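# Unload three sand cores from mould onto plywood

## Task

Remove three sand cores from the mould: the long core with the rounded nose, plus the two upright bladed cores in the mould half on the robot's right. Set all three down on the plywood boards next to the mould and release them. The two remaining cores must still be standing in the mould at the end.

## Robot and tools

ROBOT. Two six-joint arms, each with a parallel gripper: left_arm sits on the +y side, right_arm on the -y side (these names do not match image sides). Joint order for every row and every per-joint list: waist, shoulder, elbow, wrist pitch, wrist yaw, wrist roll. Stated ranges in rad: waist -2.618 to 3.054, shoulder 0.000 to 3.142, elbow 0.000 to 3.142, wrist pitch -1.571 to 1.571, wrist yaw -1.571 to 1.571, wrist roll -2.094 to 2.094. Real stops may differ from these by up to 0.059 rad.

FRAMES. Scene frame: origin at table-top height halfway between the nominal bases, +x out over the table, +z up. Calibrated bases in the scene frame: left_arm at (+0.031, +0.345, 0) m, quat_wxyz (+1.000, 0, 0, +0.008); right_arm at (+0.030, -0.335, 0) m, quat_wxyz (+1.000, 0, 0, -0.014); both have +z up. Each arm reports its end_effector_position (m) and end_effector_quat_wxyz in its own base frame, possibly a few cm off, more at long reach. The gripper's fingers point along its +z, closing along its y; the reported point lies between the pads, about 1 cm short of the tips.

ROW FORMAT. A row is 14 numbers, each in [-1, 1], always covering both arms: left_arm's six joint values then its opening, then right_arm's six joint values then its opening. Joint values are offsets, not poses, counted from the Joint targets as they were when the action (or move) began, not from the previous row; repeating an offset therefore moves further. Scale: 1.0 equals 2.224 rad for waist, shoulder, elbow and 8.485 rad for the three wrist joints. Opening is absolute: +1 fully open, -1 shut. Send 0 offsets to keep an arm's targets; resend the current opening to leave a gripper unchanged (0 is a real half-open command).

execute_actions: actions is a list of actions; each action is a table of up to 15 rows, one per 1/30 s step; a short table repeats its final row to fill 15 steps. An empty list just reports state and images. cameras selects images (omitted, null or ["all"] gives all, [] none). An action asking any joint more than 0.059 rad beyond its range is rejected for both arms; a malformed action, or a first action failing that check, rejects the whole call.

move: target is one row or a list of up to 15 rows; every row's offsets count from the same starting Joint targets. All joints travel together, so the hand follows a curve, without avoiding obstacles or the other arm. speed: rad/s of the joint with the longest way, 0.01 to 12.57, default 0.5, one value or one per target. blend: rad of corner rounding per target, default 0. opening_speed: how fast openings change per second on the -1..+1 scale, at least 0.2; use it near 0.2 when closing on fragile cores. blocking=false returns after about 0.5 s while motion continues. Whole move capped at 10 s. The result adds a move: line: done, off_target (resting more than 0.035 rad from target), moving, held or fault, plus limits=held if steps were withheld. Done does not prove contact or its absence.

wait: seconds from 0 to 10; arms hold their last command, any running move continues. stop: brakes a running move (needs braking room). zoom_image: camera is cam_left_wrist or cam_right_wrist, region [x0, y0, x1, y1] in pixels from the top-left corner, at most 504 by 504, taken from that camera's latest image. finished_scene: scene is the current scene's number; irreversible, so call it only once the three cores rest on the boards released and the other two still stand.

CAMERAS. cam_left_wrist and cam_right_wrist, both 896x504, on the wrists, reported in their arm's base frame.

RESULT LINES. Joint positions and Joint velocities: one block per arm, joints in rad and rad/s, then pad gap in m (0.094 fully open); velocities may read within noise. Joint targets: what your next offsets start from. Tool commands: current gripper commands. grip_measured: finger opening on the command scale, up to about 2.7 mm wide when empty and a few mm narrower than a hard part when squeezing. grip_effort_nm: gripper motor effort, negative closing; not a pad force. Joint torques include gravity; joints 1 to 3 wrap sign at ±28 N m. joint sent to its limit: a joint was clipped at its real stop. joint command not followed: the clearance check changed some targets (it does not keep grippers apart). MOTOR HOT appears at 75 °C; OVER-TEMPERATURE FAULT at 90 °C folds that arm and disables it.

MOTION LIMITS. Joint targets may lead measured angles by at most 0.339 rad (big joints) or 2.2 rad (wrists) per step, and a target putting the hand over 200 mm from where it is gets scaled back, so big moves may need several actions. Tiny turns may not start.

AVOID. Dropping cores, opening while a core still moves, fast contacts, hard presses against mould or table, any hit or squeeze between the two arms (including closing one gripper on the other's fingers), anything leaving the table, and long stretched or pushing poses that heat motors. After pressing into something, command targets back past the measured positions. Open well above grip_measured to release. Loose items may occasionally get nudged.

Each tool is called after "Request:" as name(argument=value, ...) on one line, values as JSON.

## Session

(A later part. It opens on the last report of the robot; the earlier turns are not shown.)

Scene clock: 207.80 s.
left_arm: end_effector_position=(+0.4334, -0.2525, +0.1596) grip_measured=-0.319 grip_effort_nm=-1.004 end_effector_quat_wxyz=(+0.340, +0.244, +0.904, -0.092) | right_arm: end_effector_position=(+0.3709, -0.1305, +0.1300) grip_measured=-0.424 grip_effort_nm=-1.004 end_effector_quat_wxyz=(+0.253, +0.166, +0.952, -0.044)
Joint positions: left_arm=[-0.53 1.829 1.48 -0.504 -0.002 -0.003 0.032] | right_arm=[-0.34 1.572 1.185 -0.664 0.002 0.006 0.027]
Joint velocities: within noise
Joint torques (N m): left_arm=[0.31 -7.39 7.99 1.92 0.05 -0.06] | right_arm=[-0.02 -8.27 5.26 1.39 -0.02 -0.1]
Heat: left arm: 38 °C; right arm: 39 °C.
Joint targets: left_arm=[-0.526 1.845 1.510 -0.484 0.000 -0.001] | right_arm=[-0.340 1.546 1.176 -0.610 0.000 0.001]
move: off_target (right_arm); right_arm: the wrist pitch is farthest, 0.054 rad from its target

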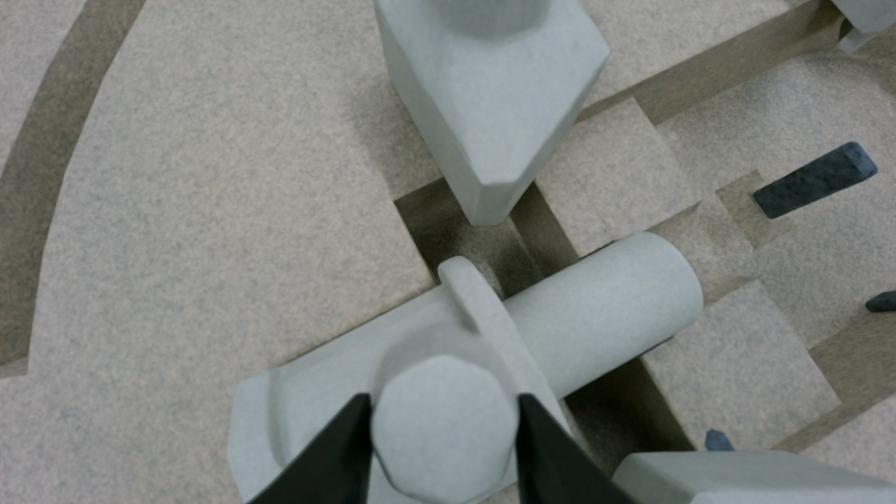

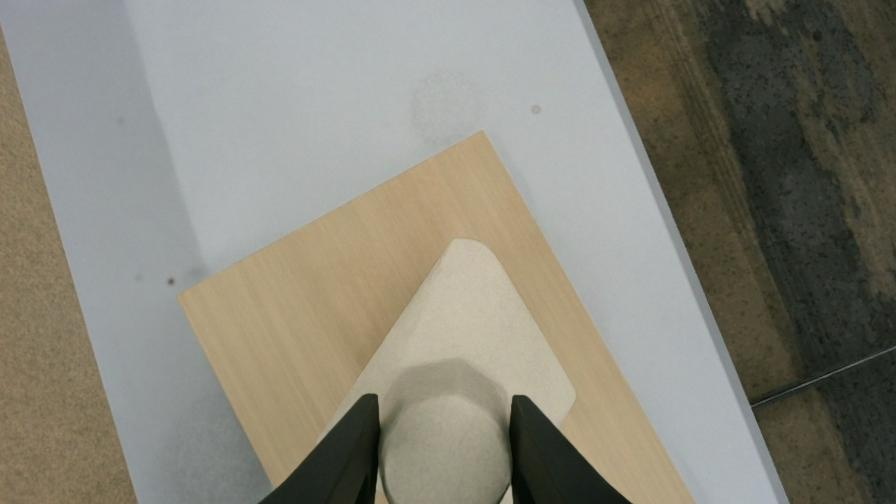

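Request:
move(target=[[0,-0.0027,0.0926,-0.0238,0,0,-0.6,0,-0.0477,-0.0342,0.0118,0,0,-0.6],[0,0.0216,0.2343,-0.0537,0,0,-0.6,0,-0.0477,-0.0342,0.0118,0,0,-0.6]], speed=0.3, blend=0.05)

Scene clock: 229.07 s.
left_arm: end_effector_position=(+0.4239, -0.2454, +0.2406) grip_measured=-0.324 grip_effort_nm=-1.004 end_effector_quat_wxyz=(+0.290, +0.249, +0.921, -0.078) | right_arm: end_effector_position=(+0.3645, -0.1283, +0.1381) grip_measured=-0.424 grip_effort_nm=-1.004 end_effector_quat_wxyz=(+0.289, +0.165, +0.942, -0.050)
Joint positions: left_arm=[-0.527 1.907 1.975 -1.029 -0.001 0.002 0.032] | right_arm=[-0.34 1.486 1.095 -0.584 0.002 0.006 0.027]
Joint velocities: within noise
Joint torques (N m): left_arm=[0.12 -9.92 9.96 2.51 0.03 -0.09] | right_arm=[-0.01 -9.33 6.34 1.7 -0.02 -0.1]
Heat: left arm: 38 °C; right arm: 40 °C.
Joint targets: left_arm=[-0.526 1.893 2.031 -0.940 0.000 -0.001] | right_arm=[-0.340 1.439 1.100 -0.510 0.000 0.001]
move: off_target (left_arm, right_arm); left_arm: the wrist pitch is farthest, 0.089 rad from its target; right_arm: the wrist pitch is farthest, 0.074 rad from its target

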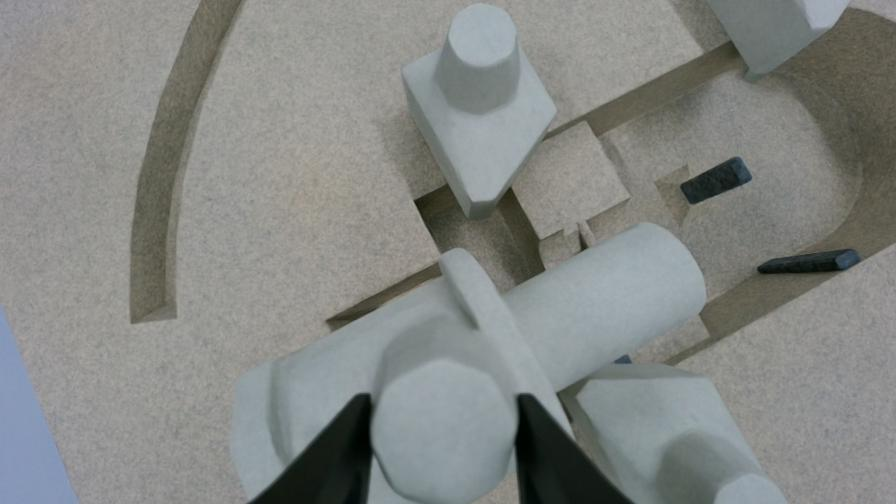

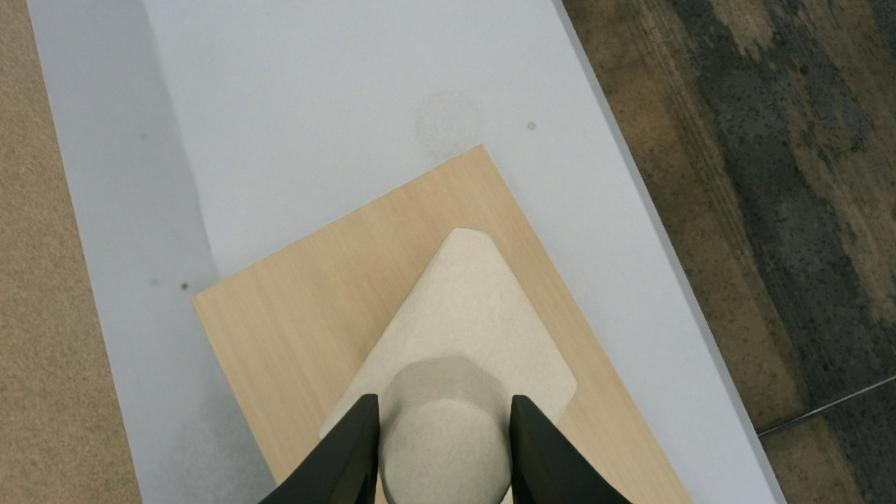

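Request:
move(target=[0,-0.033,0,0.0065,0,0,-0.6,0,0,0.0616,-0.0246,0,0,-0.6], speed=0.25)

Scene clock: 240.90 s.
left_arm: end_effector_position=(+0.4294, -0.2487, +0.2452) grip_measured=-0.324 grip_effort_nm=-0.994 end_effector_quat_wxyz=(+0.305, +0.248, +0.916, -0.081) | right_arm: end_effector_position=(+0.3519, -0.1238, +0.1514) grip_measured=-0.424 grip_effort_nm=-1.004 end_effector_quat_wxyz=(+0.254, +0.166, +0.952, -0.044)
Joint positions: left_arm=[-0.527 1.907 1.975 -0.997 -0.001 0.002 0.032] | right_arm=[-0.34 1.486 1.187 -0.751 0.002 0.006 0.027]
Joint velocities: within noise
Joint torques (N m): left_arm=[0.18 -15.47 9.87 2.84 0.04 -0.1] | right_arm=[-0.02 -9.29 9.95 1.2 -0.02 -0.1]
Heat: left arm: 42 °C; right arm: 40 °C.
Joint targets: left_arm=[-0.526 1.819 2.031 -0.885 0.000 -0.001] | right_arm=[-0.340 1.439 1.237 -0.718 0.000 0.001]
move: off_target (left_arm, right_arm); left_arm: the wrist pitch is farthest, 0.112 rad from its target; right_arm: the elbow is farthest, 0.050 rad from its target

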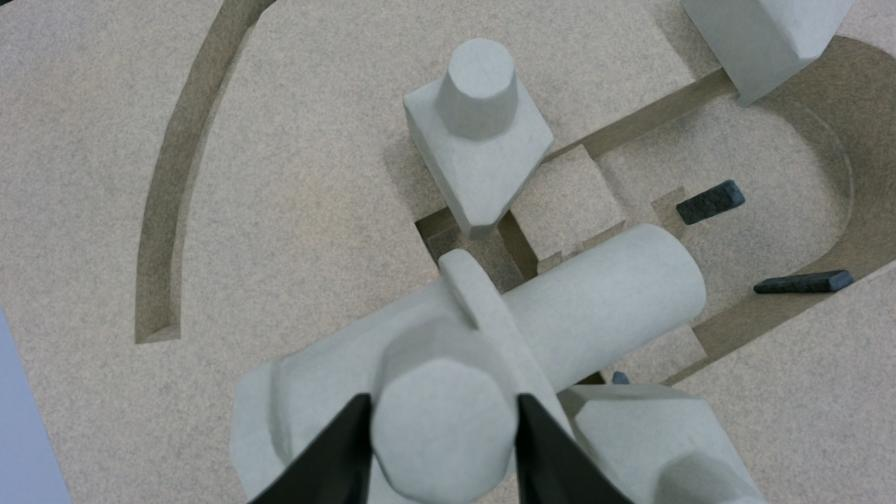

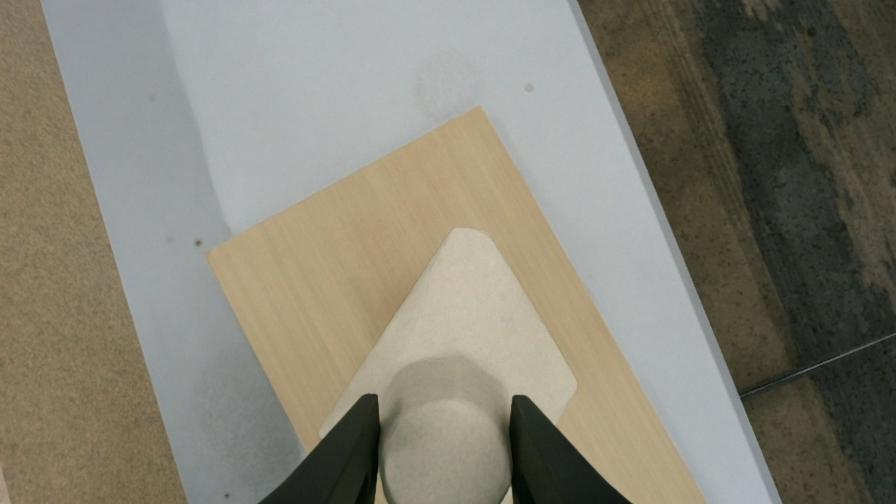

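Request:
move(target=[[0.1466,-0.085,-0.1084,0.0041,0,0,-0.6,0,-0.0153,-0.0616,0.0139,0,0,-0.6],[0.437,-0.3053,-0.3647,0.01,0,0,-0.6,0,-0.0153,-0.0616,0.0139,0,0,-0.6]], speed=0.4, blend=0.05)

Scene clock: 271.37 s.
left_arm: end_effector_position=(+0.2884, +0.1391, +0.2303) grip_measured=-0.324 grip_effort_nm=-0.999 end_effector_quat_wxyz=(+0.317, -0.208, +0.922, +0.075) | right_arm: end_effector_position=(+0.3471, -0.1221, +0.1391) grip_measured=-0.424 grip_effort_nm=-1.004 end_effector_quat_wxyz=(+0.266, +0.166, +0.949, -0.046)
Joint positions: left_arm=[0.442 1.193 1.201 -0.915 -0.007 0.001 0.032] | right_arm=[-0.34 1.451 1.095 -0.669 0.002 0.006 0.027]
Joint velocities: within noise
Joint torques (N m): left_arm=[0.31 -7.08 6.78 2.87 0.08 -0.09] | right_arm=[-0.02 -8.95 6.31 1.58 -0.02 -0.11]
Heat: left arm: 51 °C; right arm: 39 °C.
Joint targets: left_arm=[0.447 1.140 1.220 -0.800 0.000 -0.001] | right_arm=[-0.340 1.405 1.100 -0.600 0.000 0.001]
move: off_target (left_arm, right_arm); left_arm: the wrist pitch is farthest, 0.115 rad from its target; right_arm: the wrist pitch is farthest, 0.069 rad from its target

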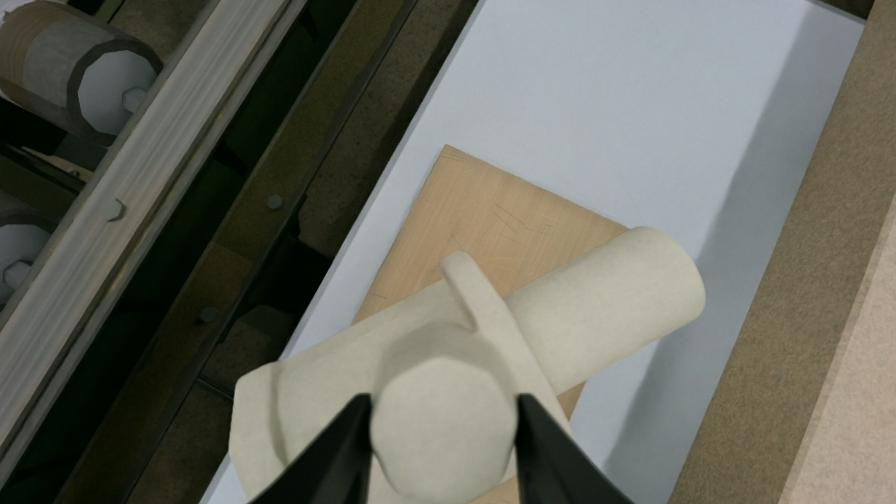

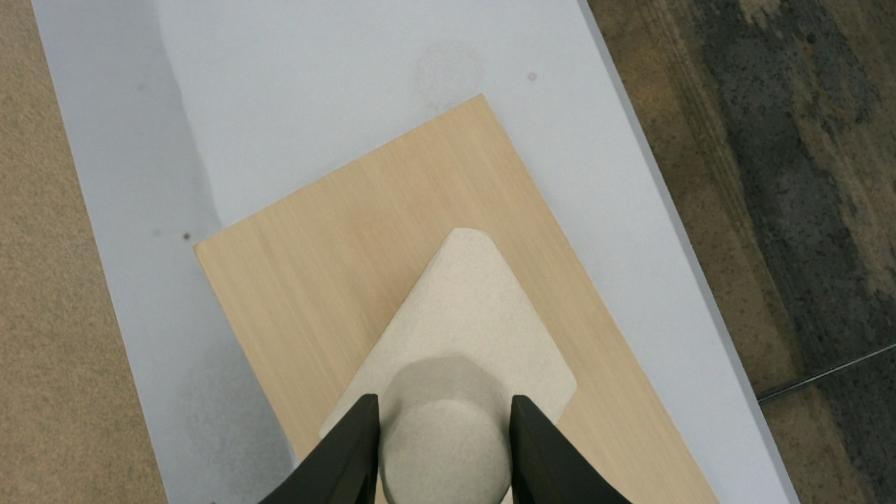

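Request:
move(target=[0,-0.0315,-0.1799,0.0436,0,0,-0.6,0,0.0045,-0.0189,0.0068,0,0,-0.6], speed=0.25)

Scene clock: 280.20 s.
left_arm: end_effector_position=(+0.2844, +0.1372, +0.1434) grip_measured=-0.324 grip_effort_nm=-1.004 end_effector_quat_wxyz=(+0.329, -0.207, +0.918, +0.078) | right_arm: end_effector_position=(+0.3484, -0.1226, +0.1304) grip_measured=-0.424 grip_effort_nm=-1.004 end_effector_quat_wxyz=(+0.272, +0.166, +0.947, -0.047)
Joint positions: left_arm=[0.442 1.125 0.799 -0.554 -0.007 0.001 0.032] | right_arm=[-0.34 1.451 1.053 -0.614 0.002 0.006 0.027]
Joint velocities: within noise
Joint torques (N m): left_arm=[0.42 -6.98 7.21 3.01 0.11 -0.1] | right_arm=[0.01 -8.12 6.28 1.62 -0.03 -0.09]
Heat: left arm: 47 °C; right arm: 40 °C.
Joint targets: left_arm=[0.447 1.070 0.819 -0.430 0.000 -0.001] | right_arm=[-0.340 1.415 1.058 -0.543 0.000 0.001]
move: off_target (left_arm, right_arm); left_arm: the wrist pitch is farthest, 0.124 rad from its target; right_arm: the wrist pitch is farthest, 0.071 rad from its target

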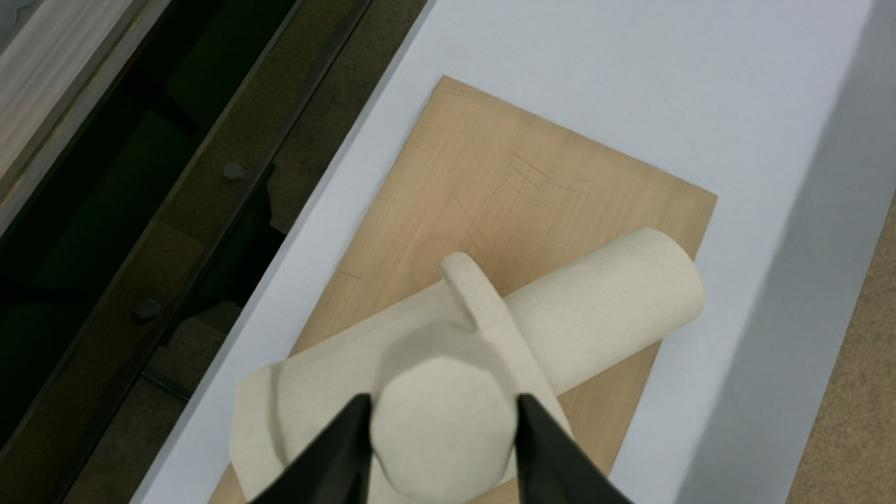

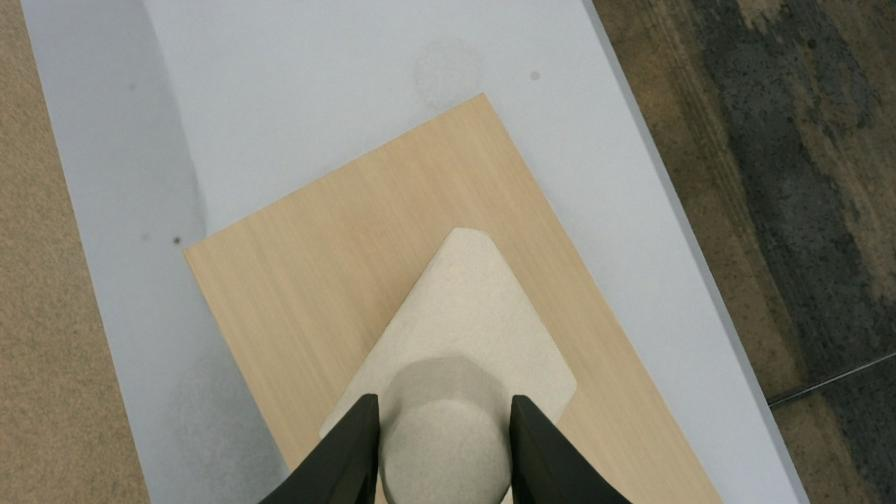

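Request:
move(target=[0,0.002,-0.0274,0.0112,0,0,-0.6,0,0.0015,-0.0211,0.0056,0,0,-0.6], speed=0.15)

Scene clock: 287.80 s.
left_arm: end_effector_position=(+0.2877, +0.1387, +0.1336) grip_measured=-0.324 grip_effort_nm=-1.004 end_effector_quat_wxyz=(+0.343, -0.206, +0.913, +0.081) | right_arm: end_effector_position=(+0.3527, -0.1240, +0.1291) grip_measured=-0.424 grip_effort_nm=-1.009 end_effector_quat_wxyz=(+0.290, +0.164, +0.942, -0.050)
Joint positions: left_arm=[0.442 1.124 0.739 -0.466 -0.007 0.001 0.032] | right_arm=[-0.34 1.442 1.02 -0.551 0.002 0.005 0.027]
Joint velocities: within noise
Joint torques (N m): left_arm=[0.31 -6.35 7.05 3.1 0.08 -0.08] | right_arm=[0.01 -7.04 5.31 1.52 -0.03 -0.09]
Heat: left arm: 49 °C; right arm: 41 °C.
Joint targets: left_arm=[0.447 1.075 0.758 -0.335 0.000 -0.001] | right_arm=[-0.340 1.419 1.011 -0.495 0.000 0.001]
move: off_target (left_arm, right_arm); left_arm: the wrist pitch is farthest, 0.131 rad from its target; right_arm: the wrist pitch is farthest, 0.056 rad from its target

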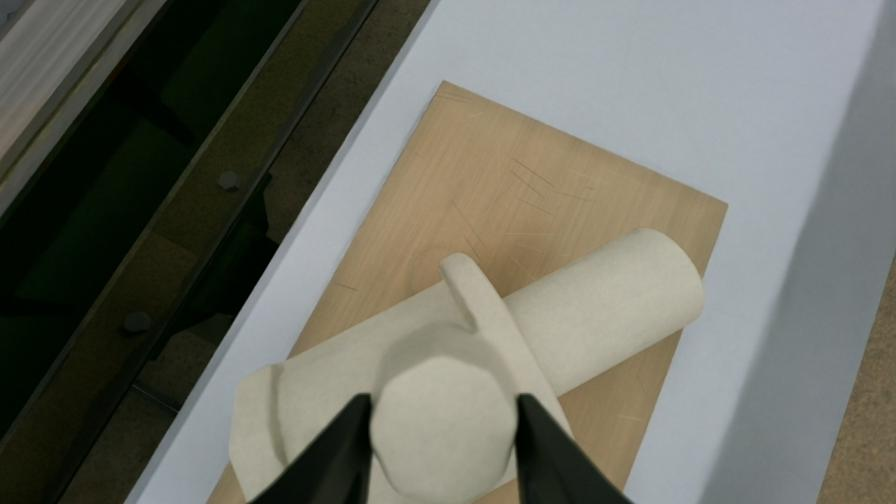

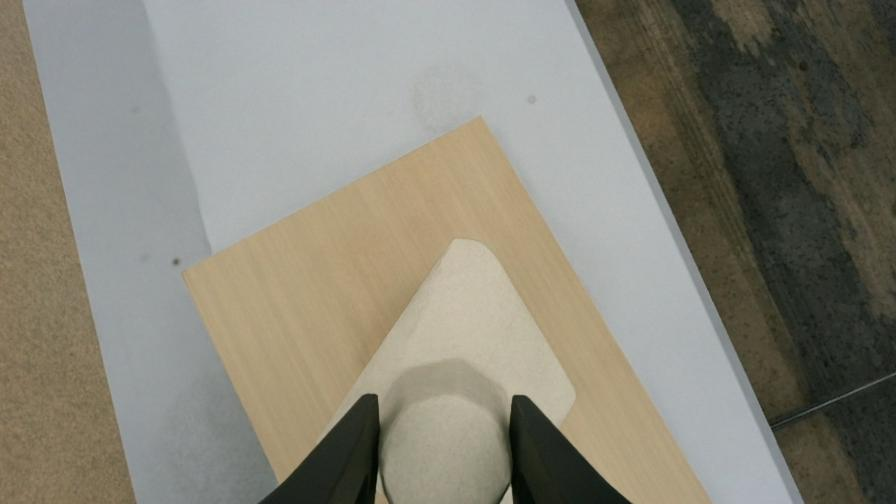

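Request:
move(target=[0,0.0,-0.0185,0.0048,0,0,-0.6,0,0,0,0,0,0,0.1], speed=0.1, opening_speed=0.5)

Scene clock: 294.37 s.
left_arm: end_effector_position=(+0.2860, +0.1379, +0.1232) grip_measured=-0.324 grip_effort_nm=-1.004 end_effector_quat_wxyz=(+0.343, -0.206, +0.913, +0.081) | right_arm: end_effector_position=(+0.3572, -0.1240, +0.1321) grip_measured=+0.097 grip_effort_nm=0.173 end_effector_quat_wxyz=(+0.300, +0.162, +0.939, -0.048)
Joint positions: left_arm=[0.442 1.124 0.698 -0.426 -0.007 0.001 0.032] | right_arm=[-0.34 1.442 1.02 -0.53 -0.007 0.005 0.052]
Joint velocities: within noise
Joint torques (N m): left_arm=[0.32 -6.42 6.94 3.11 0.08 -0.09] | right_arm=[-0.01 -7.06 5.33 1.35 0.06 -0.09]
Heat: left arm: 51 °C; right arm: 41 °C.
Joint targets: left_arm=[0.447 1.075 0.717 -0.294 0.000 -0.001] | right_arm=[-0.340 1.419 1.011 -0.495 0.000 0.000]
move: off_target (left_arm); left_arm: the wrist pitch is farthest, 0.131 rad from its target

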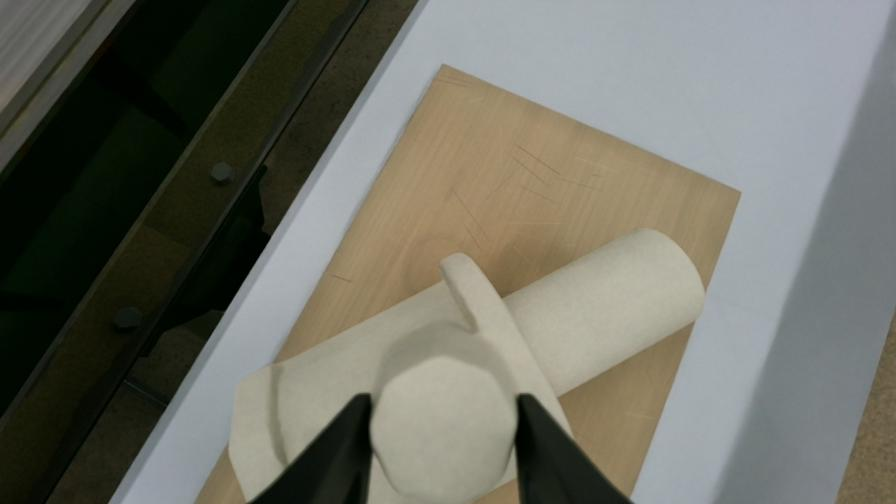

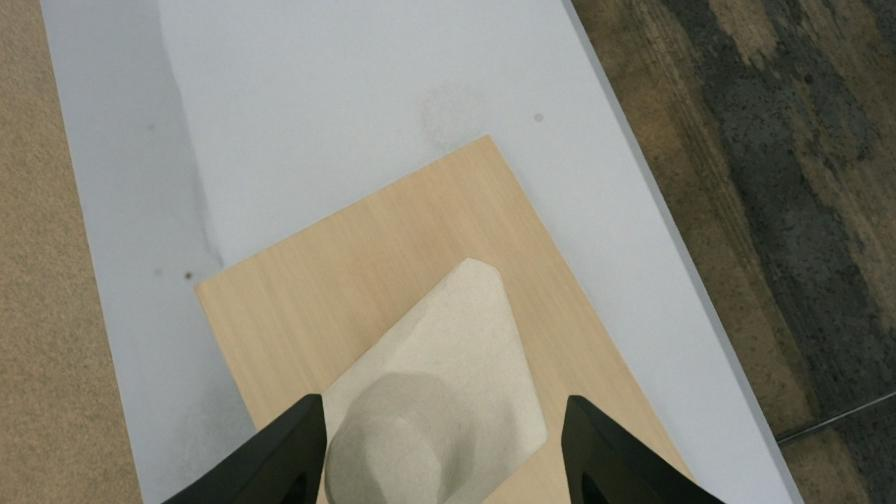

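Request:
move(target=[[0,0,0,0,0,0,-0.6,0,0,0,0,0,0,-0.28],[0,0,-0.0148,0.0039,0,0,-0.6,0,-0.0715,-0.1331,0.0501,0,0,-0.28],[0,0,-0.0148,0.0039,0,0,-0.6,0,-0.0917,-0.2567,0.1067,0,0,-0.28]], speed=0.3, opening_speed=0.5, blend=0.05)

Scene clock: 328.63 s.
left_arm: end_effector_position=(+0.2878, +0.1388, +0.1206) grip_measured=-0.324 grip_effort_nm=-1.004 end_effector_quat_wxyz=(+0.352, -0.205, +0.909, +0.083) | right_arm: end_effector_position=(+0.3557, -0.1213, +0.1363) grip_measured=-0.277 grip_effort_nm=-0.134 end_effector_quat_wxyz=(+0.539, +0.139, +0.827, -0.083)
Joint positions: left_arm=[0.442 1.121 0.672 -0.381 -0.007 0.001 0.032] | right_arm=[-0.34 1.235 0.449 0.368 -0.019 0.005 0.034]
Joint velocities: within noise
Joint torques (N m): left_arm=[0.36 -6.12 6.49 3.02 0.08 -0.09] | right_arm=[0.01 -4.92 5.14 1.89 0.18 -0.09]
Heat: left arm: 58 °C; right arm: 40 °C.
Joint targets: left_arm=[0.447 1.075 0.684 -0.261 -0.001 -0.001] | right_arm=[-0.340 1.215 0.440 0.410 0.000 0.000]
move: off_target (left_arm, right_arm); blend cut to 0 rad at target 1; left_arm: the wrist pitch is farthest, 0.120 rad from its target; right_arm: the wrist pitch is farthest, 0.042 rad from its target

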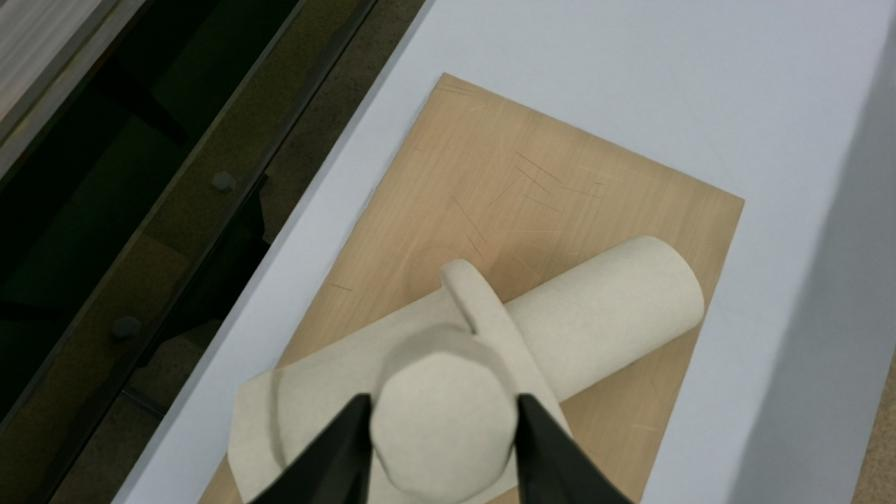

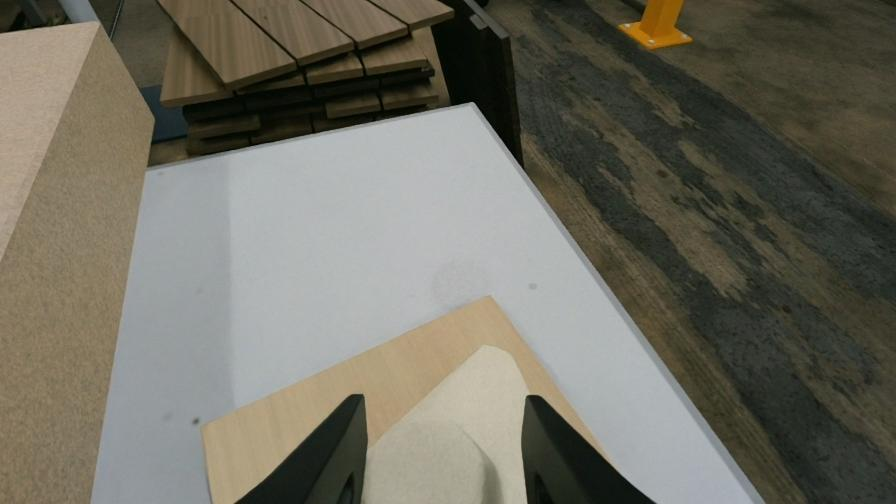

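Request:
move(target=[0,0,0,0,0,0,0.2,0,0,0,0,0,0,-0.6], opening_speed=0.5)

Scene clock: 332.90 s.
left_arm: end_effector_position=(+0.3027, +0.1458, +0.1467) grip_measured=+0.198 grip_effort_nm=0.134 end_effector_quat_wxyz=(+0.409, -0.200, +0.885, +0.095) | right_arm: end_effector_position=(+0.3564, -0.1217, +0.1382) grip_measured=-0.531 grip_effort_nm=-1.009 end_effector_quat_wxyz=(+0.542, +0.139, +0.824, -0.084)
Joint positions: left_arm=[0.442 1.093 0.672 -0.284 -0.007 0.001 0.056] | right_arm=[-0.34 1.235 0.449 0.377 -0.017 0.005 0.022]
Joint velocities: within noise
Joint torques (N m): left_arm=[0.31 -4.01 6.67 2.12 0.09 -0.09] | right_arm=[-0.01 -4.9 5.16 1.8 0.16 -0.09]
Heat: left arm: 58 °C; right arm: 41 °C.
Joint targets: left_arm=[0.447 1.075 0.684 -0.261 -0.001 -0.001] | right_arm=[-0.340 1.215 0.440 0.410 0.000 0.000]
move: done

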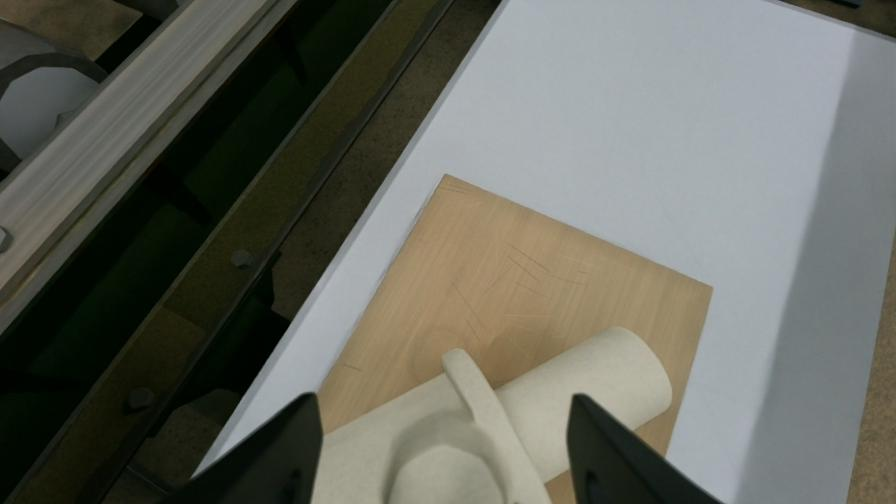

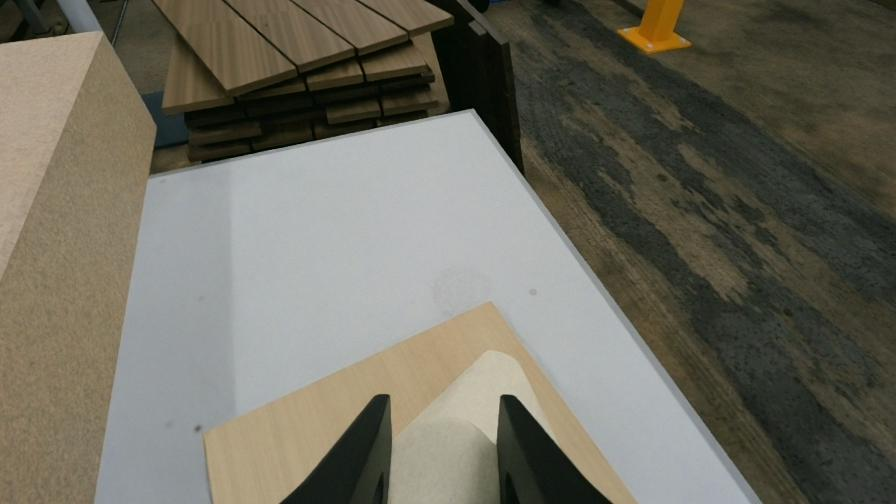

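Request:
move(target=[[0,0,0,0,0,0,0.2,0,0,0,0,0,0,-0.28],[0,0,0.2248,-0.0471,0,0,0.2,0,0.0247,-0.0157,0.0082,0,0,-0.28],[0,0,0.2248,-0.0471,0,0,0.2,0,0.0247,-0.0157,0.0082,0,0,-0.6]], speed=0.4, opening_speed=0.5)

Scene clock: 343.73 s.
left_arm: end_effector_position=(+0.3109, +0.1497, +0.2914) grip_measured=+0.198 grip_effort_nm=0.144 end_effector_quat_wxyz=(+0.458, -0.195, +0.861, +0.106) | right_arm: end_effector_position=(+0.3543, -0.1241, +0.1278) grip_measured=-0.597 grip_effort_nm=-0.125 end_effector_quat_wxyz=(+0.542, +0.143, +0.823, -0.091)
Joint positions: left_arm=[0.442 1.093 1.162 -0.661 -0.007 0.001 0.056] | right_arm=[-0.34 1.264 0.414 0.443 -0.001 0.005 0.019]
Joint velocities: within noise
Joint torques (N m): left_arm=[0.39 -3.85 7.34 2.01 0.08 -0.09] | right_arm=[-0.02 -2.86 4.97 1.85 0 -0.09]
Heat: left arm: 54 °C; right arm: 43 °C.
Joint targets: left_arm=[0.447 1.075 1.184 -0.661 -0.001 -0.001] | right_arm=[-0.340 1.270 0.405 0.480 0.000 0.000]
move: off_target (right_arm); target 3's new numbers were sent with right_arm's wrist pitch 0.037 rad from that target; right_arm: the wrist pitch is farthest, 0.036 rad from its target

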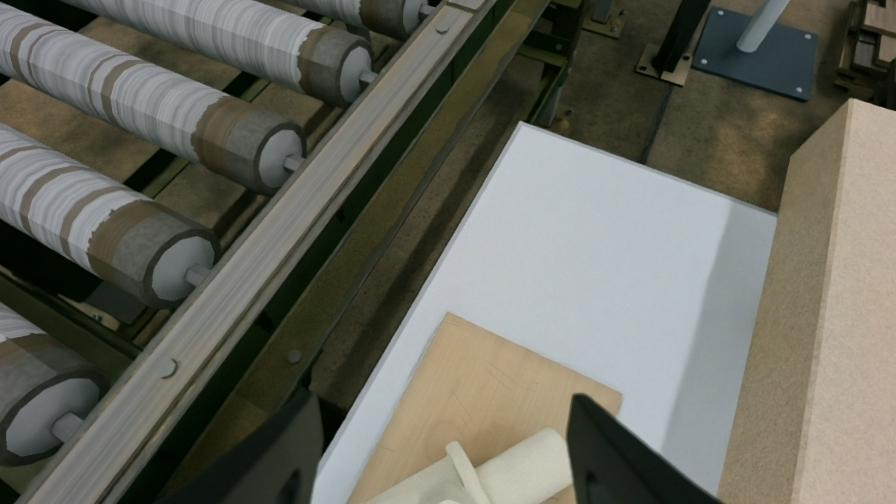

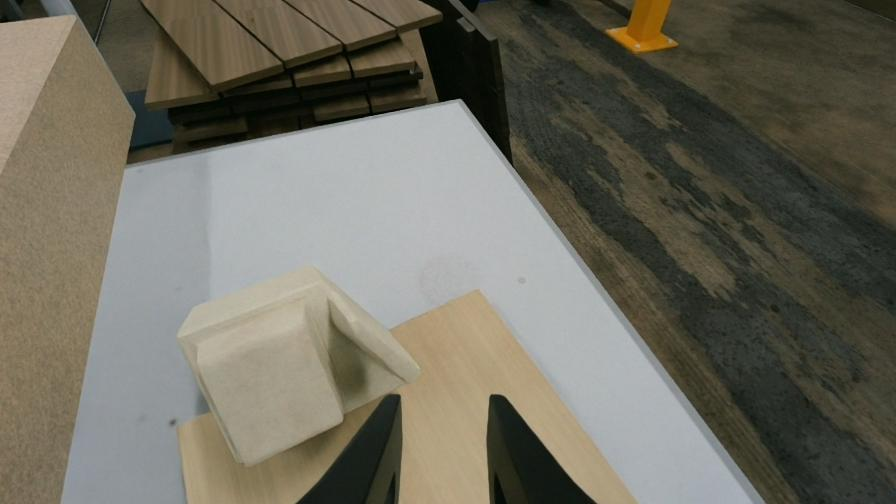

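Request:
zoom_image(camera="cam_right_wrist", region=[150, 230, 450, 480])

Scaled by 1.680.

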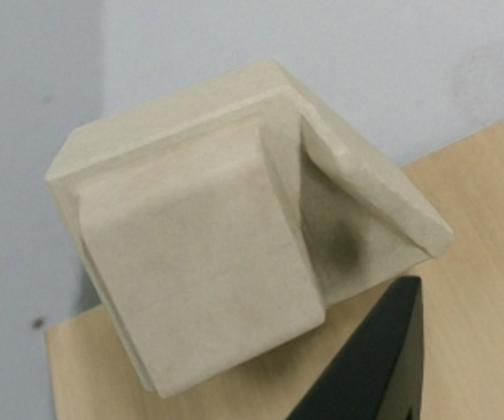

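Request:
move(target=[0,0,0.05,-0.053,0,0,0.2,0.0742,0.3058,0.6587,-0.198,0,0,1], speed=0.8)

Scene clock: 369.10 s.
left_arm: end_effector_position=(+0.2500, +0.1209, +0.2559) grip_measured=+0.198 grip_effort_nm=0.149 end_effector_quat_wxyz=(+0.307, -0.209, +0.926, +0.072) | right_arm: end_effector_position=(+0.4276, -0.0768, +0.1637) grip_measured=+0.997 grip_effort_nm=0.178 end_effector_quat_wxyz=(+0.144, +0.091, +0.985, -0.012)
Joint positions: left_arm=[0.442 1.093 1.269 -1.107 -0.007 0.001 0.056] | right_arm=[-0.18 1.935 1.84 -1.186 0 0.005 0.094]
Joint velocities: within noise
Joint torques (N m): left_arm=[0.36 -3.17 7.15 1.56 0.11 -0.1] | right_arm=[0.4 -7.56 7.95 0.45 -0.01 -0.09]
Heat: left arm: 48 °C; right arm: 45 °C.
Joint targets: left_arm=[0.447 1.075 1.296 -1.111 -0.001 -0.001] | right_arm=[-0.175 1.950 1.871 -1.200 0.000 0.000]
move: done

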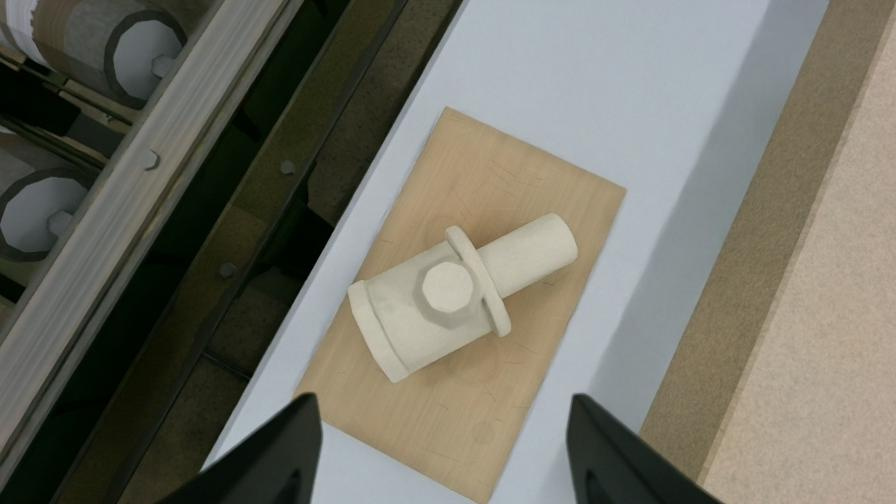

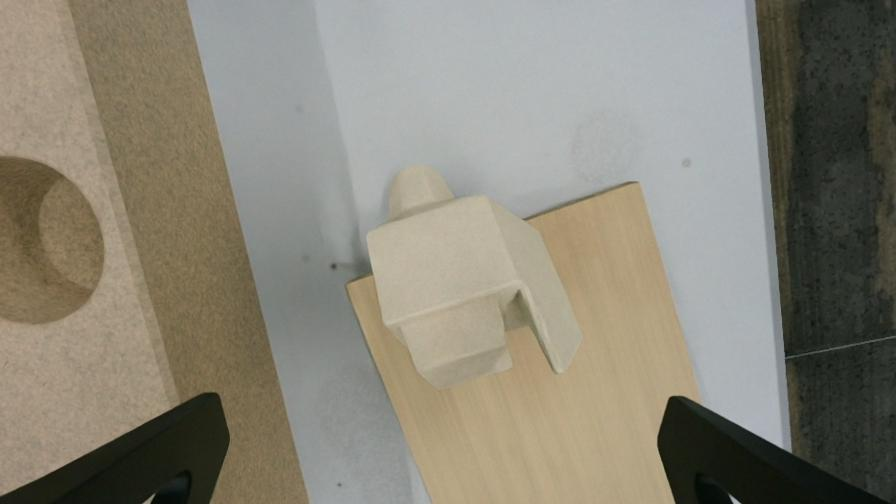

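Request:
move(target=[[0,0,0,0,0,0,0.2,0.009,0.0809,0,0.0271,0,-0.0236,0.3],[0,0,0,0,0,0,0.2,0.009,0.0967,-0.0949,0.0548,0,-0.0236,0.3]], speed=0.3, blend=0.03)

Scene clock: 385.07 s.
left_arm: end_effector_position=(+0.2498, +0.1208, +0.2558) grip_measured=+0.198 grip_effort_nm=0.139 end_effector_quat_wxyz=(+0.306, -0.209, +0.926, +0.072) | right_arm: end_effector_position=(+0.4839, -0.0778, +0.0447) grip_measured=+0.303 grip_effort_nm=-0.125 end_effector_quat_wxyz=(+0.163, -0.016, +0.986, -0.030)
Joint positions: left_arm=[0.442 1.093 1.269 -1.107 -0.007 0.001 0.056] | right_arm=[-0.16 2.149 1.668 -0.757 0.003 -0.193 0.061]
Joint velocities: within noise
Joint torques (N m): left_arm=[0.36 -3.26 7.24 1.57 0.13 -0.1] | right_arm=[0.4 -9.02 4.93 0.85 -0.03 -0.11]
Heat: left arm: 45 °C; right arm: 41 °C.
Joint targets: left_arm=[0.447 1.075 1.296 -1.111 -0.001 -0.001] | right_arm=[-0.155 2.165 1.659 -0.735 0.000 -0.200]
move: done

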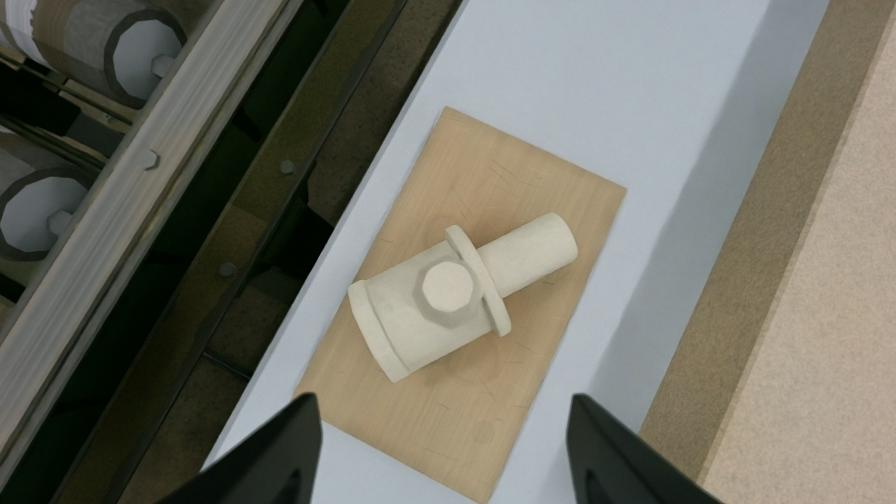

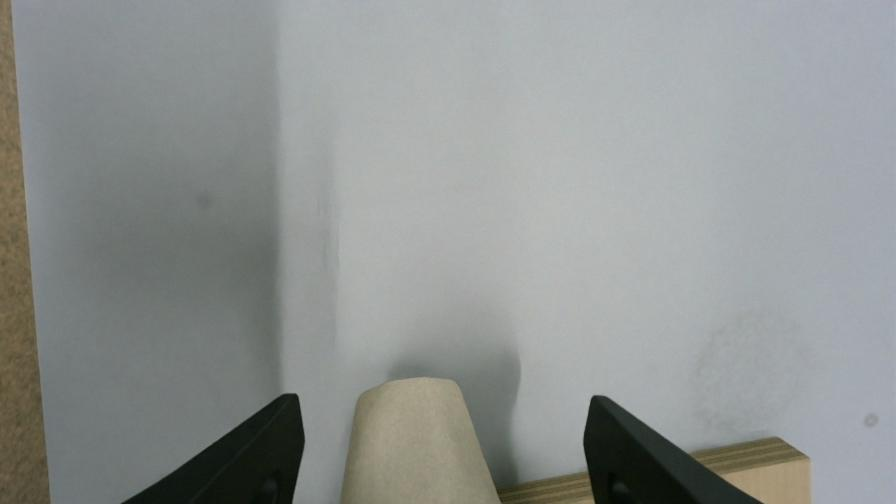

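Request:
move(target=[[0,0,0,0,0,0,0.2,0,0,-0.0139,0.0037,0,0,0.3],[0,0,0,0,0,0,0.2,0,0,-0.0139,0.0037,0,0,-0.55],[0,0,0,0,0,0,0.2,0,-0.0832,-0.094,0.0094,0,0,-0.55],[0,0,0,0,0,0,0.2,0,-0.1416,-0.1758,0.0159,0,0,-0.55]], speed=0.2, opening_speed=0.6)

Scene clock: 397.87 s.
left_arm: end_effector_position=(+0.2498, +0.1208, +0.2558) grip_measured=+0.198 grip_effort_nm=0.149 end_effector_quat_wxyz=(+0.306, -0.209, +0.926, +0.072) | right_arm: end_effector_position=(+0.4131, -0.0644, +0.0375) grip_measured=+0.193 grip_effort_nm=-1.004 end_effector_quat_wxyz=(+0.159, -0.018, +0.987, -0.027)
Joint positions: left_arm=[0.442 1.093 1.269 -1.107 -0.007 0.001 0.056] | right_arm=[-0.158 1.9 1.272 -0.618 -0.002 -0.195 0.056]
Joint velocities: within noise
Joint torques (N m): left_arm=[0.25 -3.28 7.2 1.57 0.1 -0.07] | right_arm=[0.24 -12.4 5.04 0.78 0.01 -0.1]
Heat: left arm: 44 °C; right arm: 40 °C.
Joint targets: left_arm=[0.447 1.075 1.296 -1.111 -0.001 -0.001] | right_arm=[-0.155 1.850 1.269 -0.600 0.000 -0.200]
move: off_target (right_arm); right_arm: the shoulder is farthest, 0.050 rad from its target

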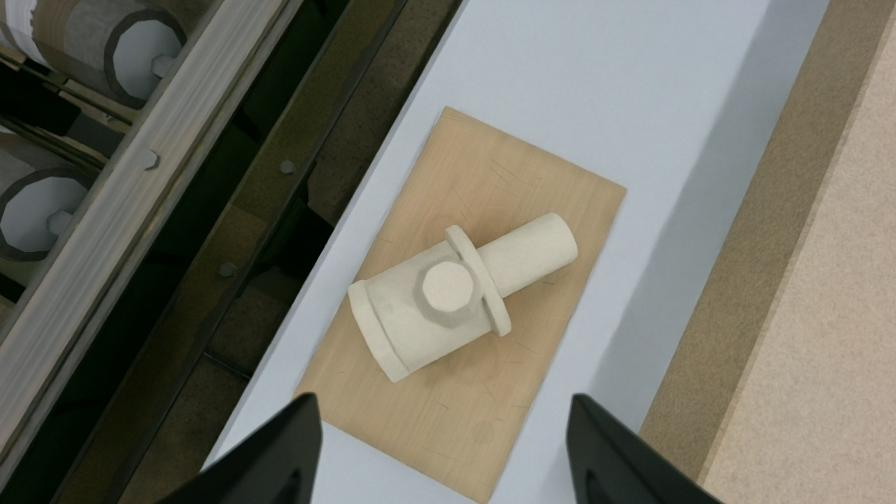

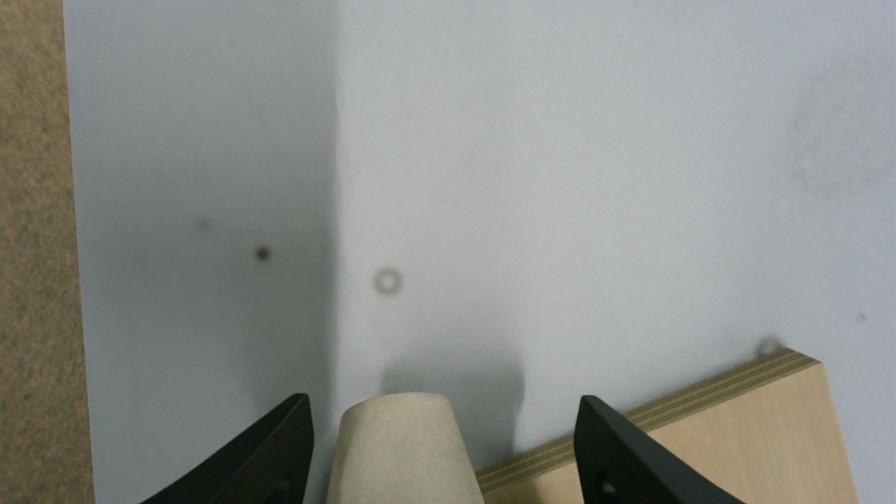

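Request:
move(target=[[0,0,0,0,0,0,0.2,0,0,0,0,0,0,0.8],[0,0,0,0,0,0,0.2,0,0.03,0.28,-0.065,0,0,0.8]], speed=0.4, opening_speed=1)

Scene clock: 405.03 s.
left_arm: end_effector_position=(+0.2498, +0.1208, +0.2558) grip_measured=+0.198 grip_effort_nm=0.139 end_effector_quat_wxyz=(+0.306, -0.209, +0.926, +0.072) | right_arm: end_effector_position=(+0.4431, -0.0692, +0.1896) grip_measured=+0.797 grip_effort_nm=0.173 end_effector_quat_wxyz=(+0.193, -0.018, +0.980, -0.033)
Joint positions: left_arm=[0.442 1.093 1.269 -1.107 -0.007 0.001 0.056] | right_arm=[-0.158 1.902 1.864 -1.138 -0.002 -0.195 0.084]
Joint velocities: within noise
Joint torques (N m): left_arm=[0.34 -3.28 7.17 1.54 0.11 -0.08] | right_arm=[0.25 -7.39 7.72 0.61 0.02 -0.09]
Heat: left arm: 43 °C; right arm: 41 °C.
Joint targets: left_arm=[0.447 1.075 1.296 -1.111 -0.001 -0.001] | right_arm=[-0.155 1.917 1.891 -1.152 0.000 -0.200]
move: done

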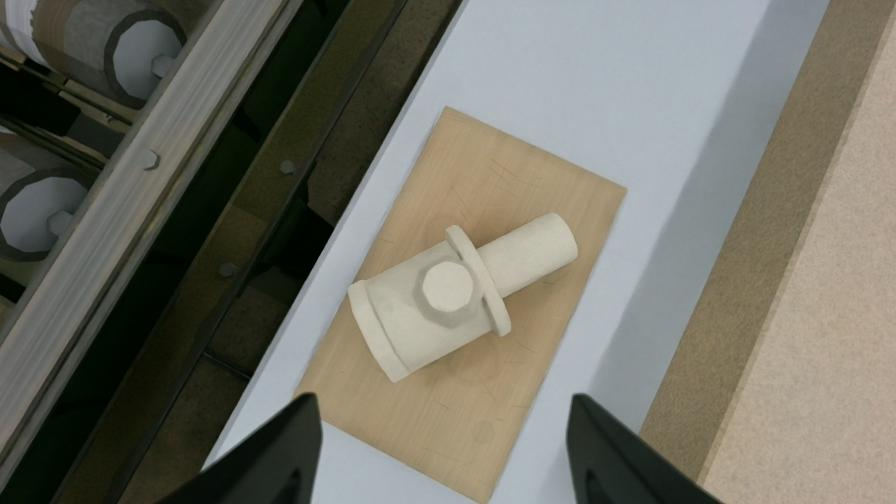

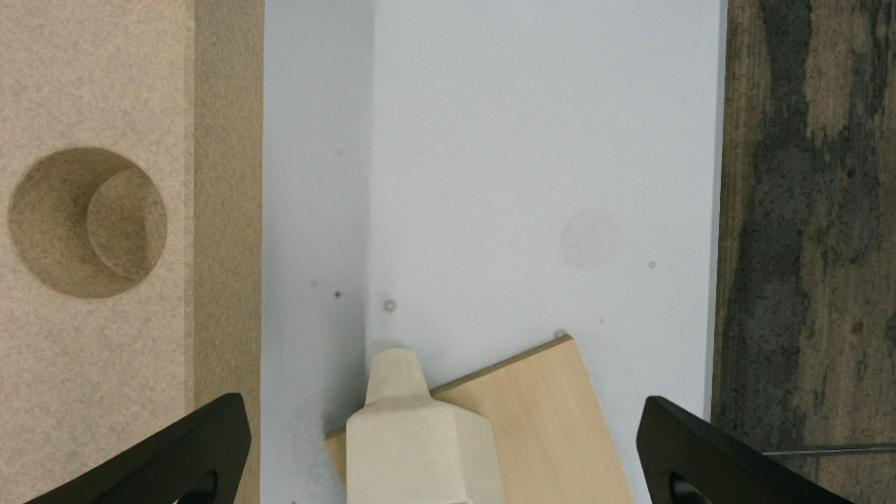

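Request:
move(target=[0,0,0,0,0,0,0.2,0,-0.1583,-0.1578,0,0,0,1], speed=0.5, cameras=["cam_right_wrist"])

Scene clock: 410.00 s.
left_arm: end_effector_position=(+0.2498, +0.1208, +0.2558) grip_measured=+0.198 grip_effort_nm=0.144 end_effector_quat_wxyz=(+0.306, -0.209, +0.926, +0.072) | right_arm: end_effector_position=(+0.3601, -0.0560, +0.2021) grip_measured=+0.997 grip_effort_nm=0.178 end_effector_quat_wxyz=(+0.187, -0.018, +0.982, -0.032)
Joint positions: left_arm=[0.442 1.093 1.269 -1.107 -0.007 0.001 0.056] | right_arm=[-0.158 1.589 1.549 -1.149 -0.002 -0.195 0.094]
Joint velocities: within noise
Joint torques (N m): left_arm=[0.38 -3.37 7.23 1.56 0.1 -0.09] | right_arm=[0.25 -7.95 4.94 0.69 0.01 -0.09]
Heat: left arm: 43 °C; right arm: 41 °C.
Joint targets: left_arm=[0.447 1.075 1.296 -1.111 -0.001 -0.001] | right_arm=[-0.155 1.565 1.540 -1.152 0.000 -0.200]
move: done
Images, in order (width x height): cam_right_wrist 896x504.

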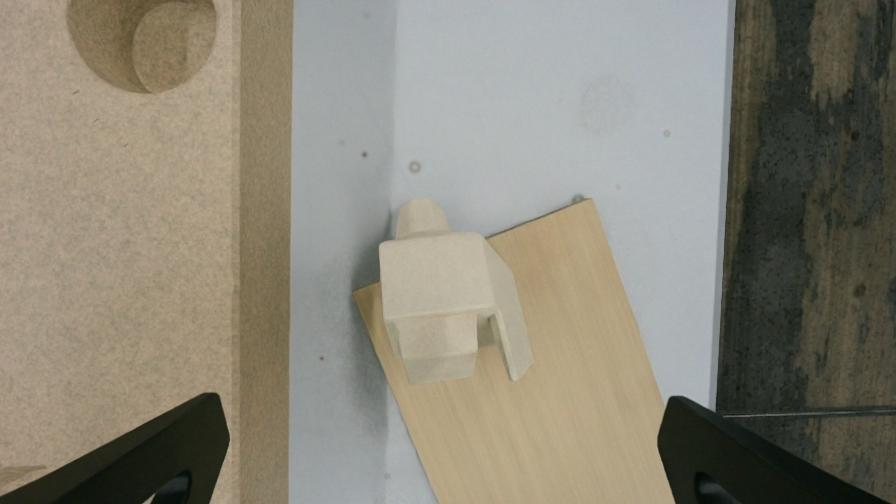

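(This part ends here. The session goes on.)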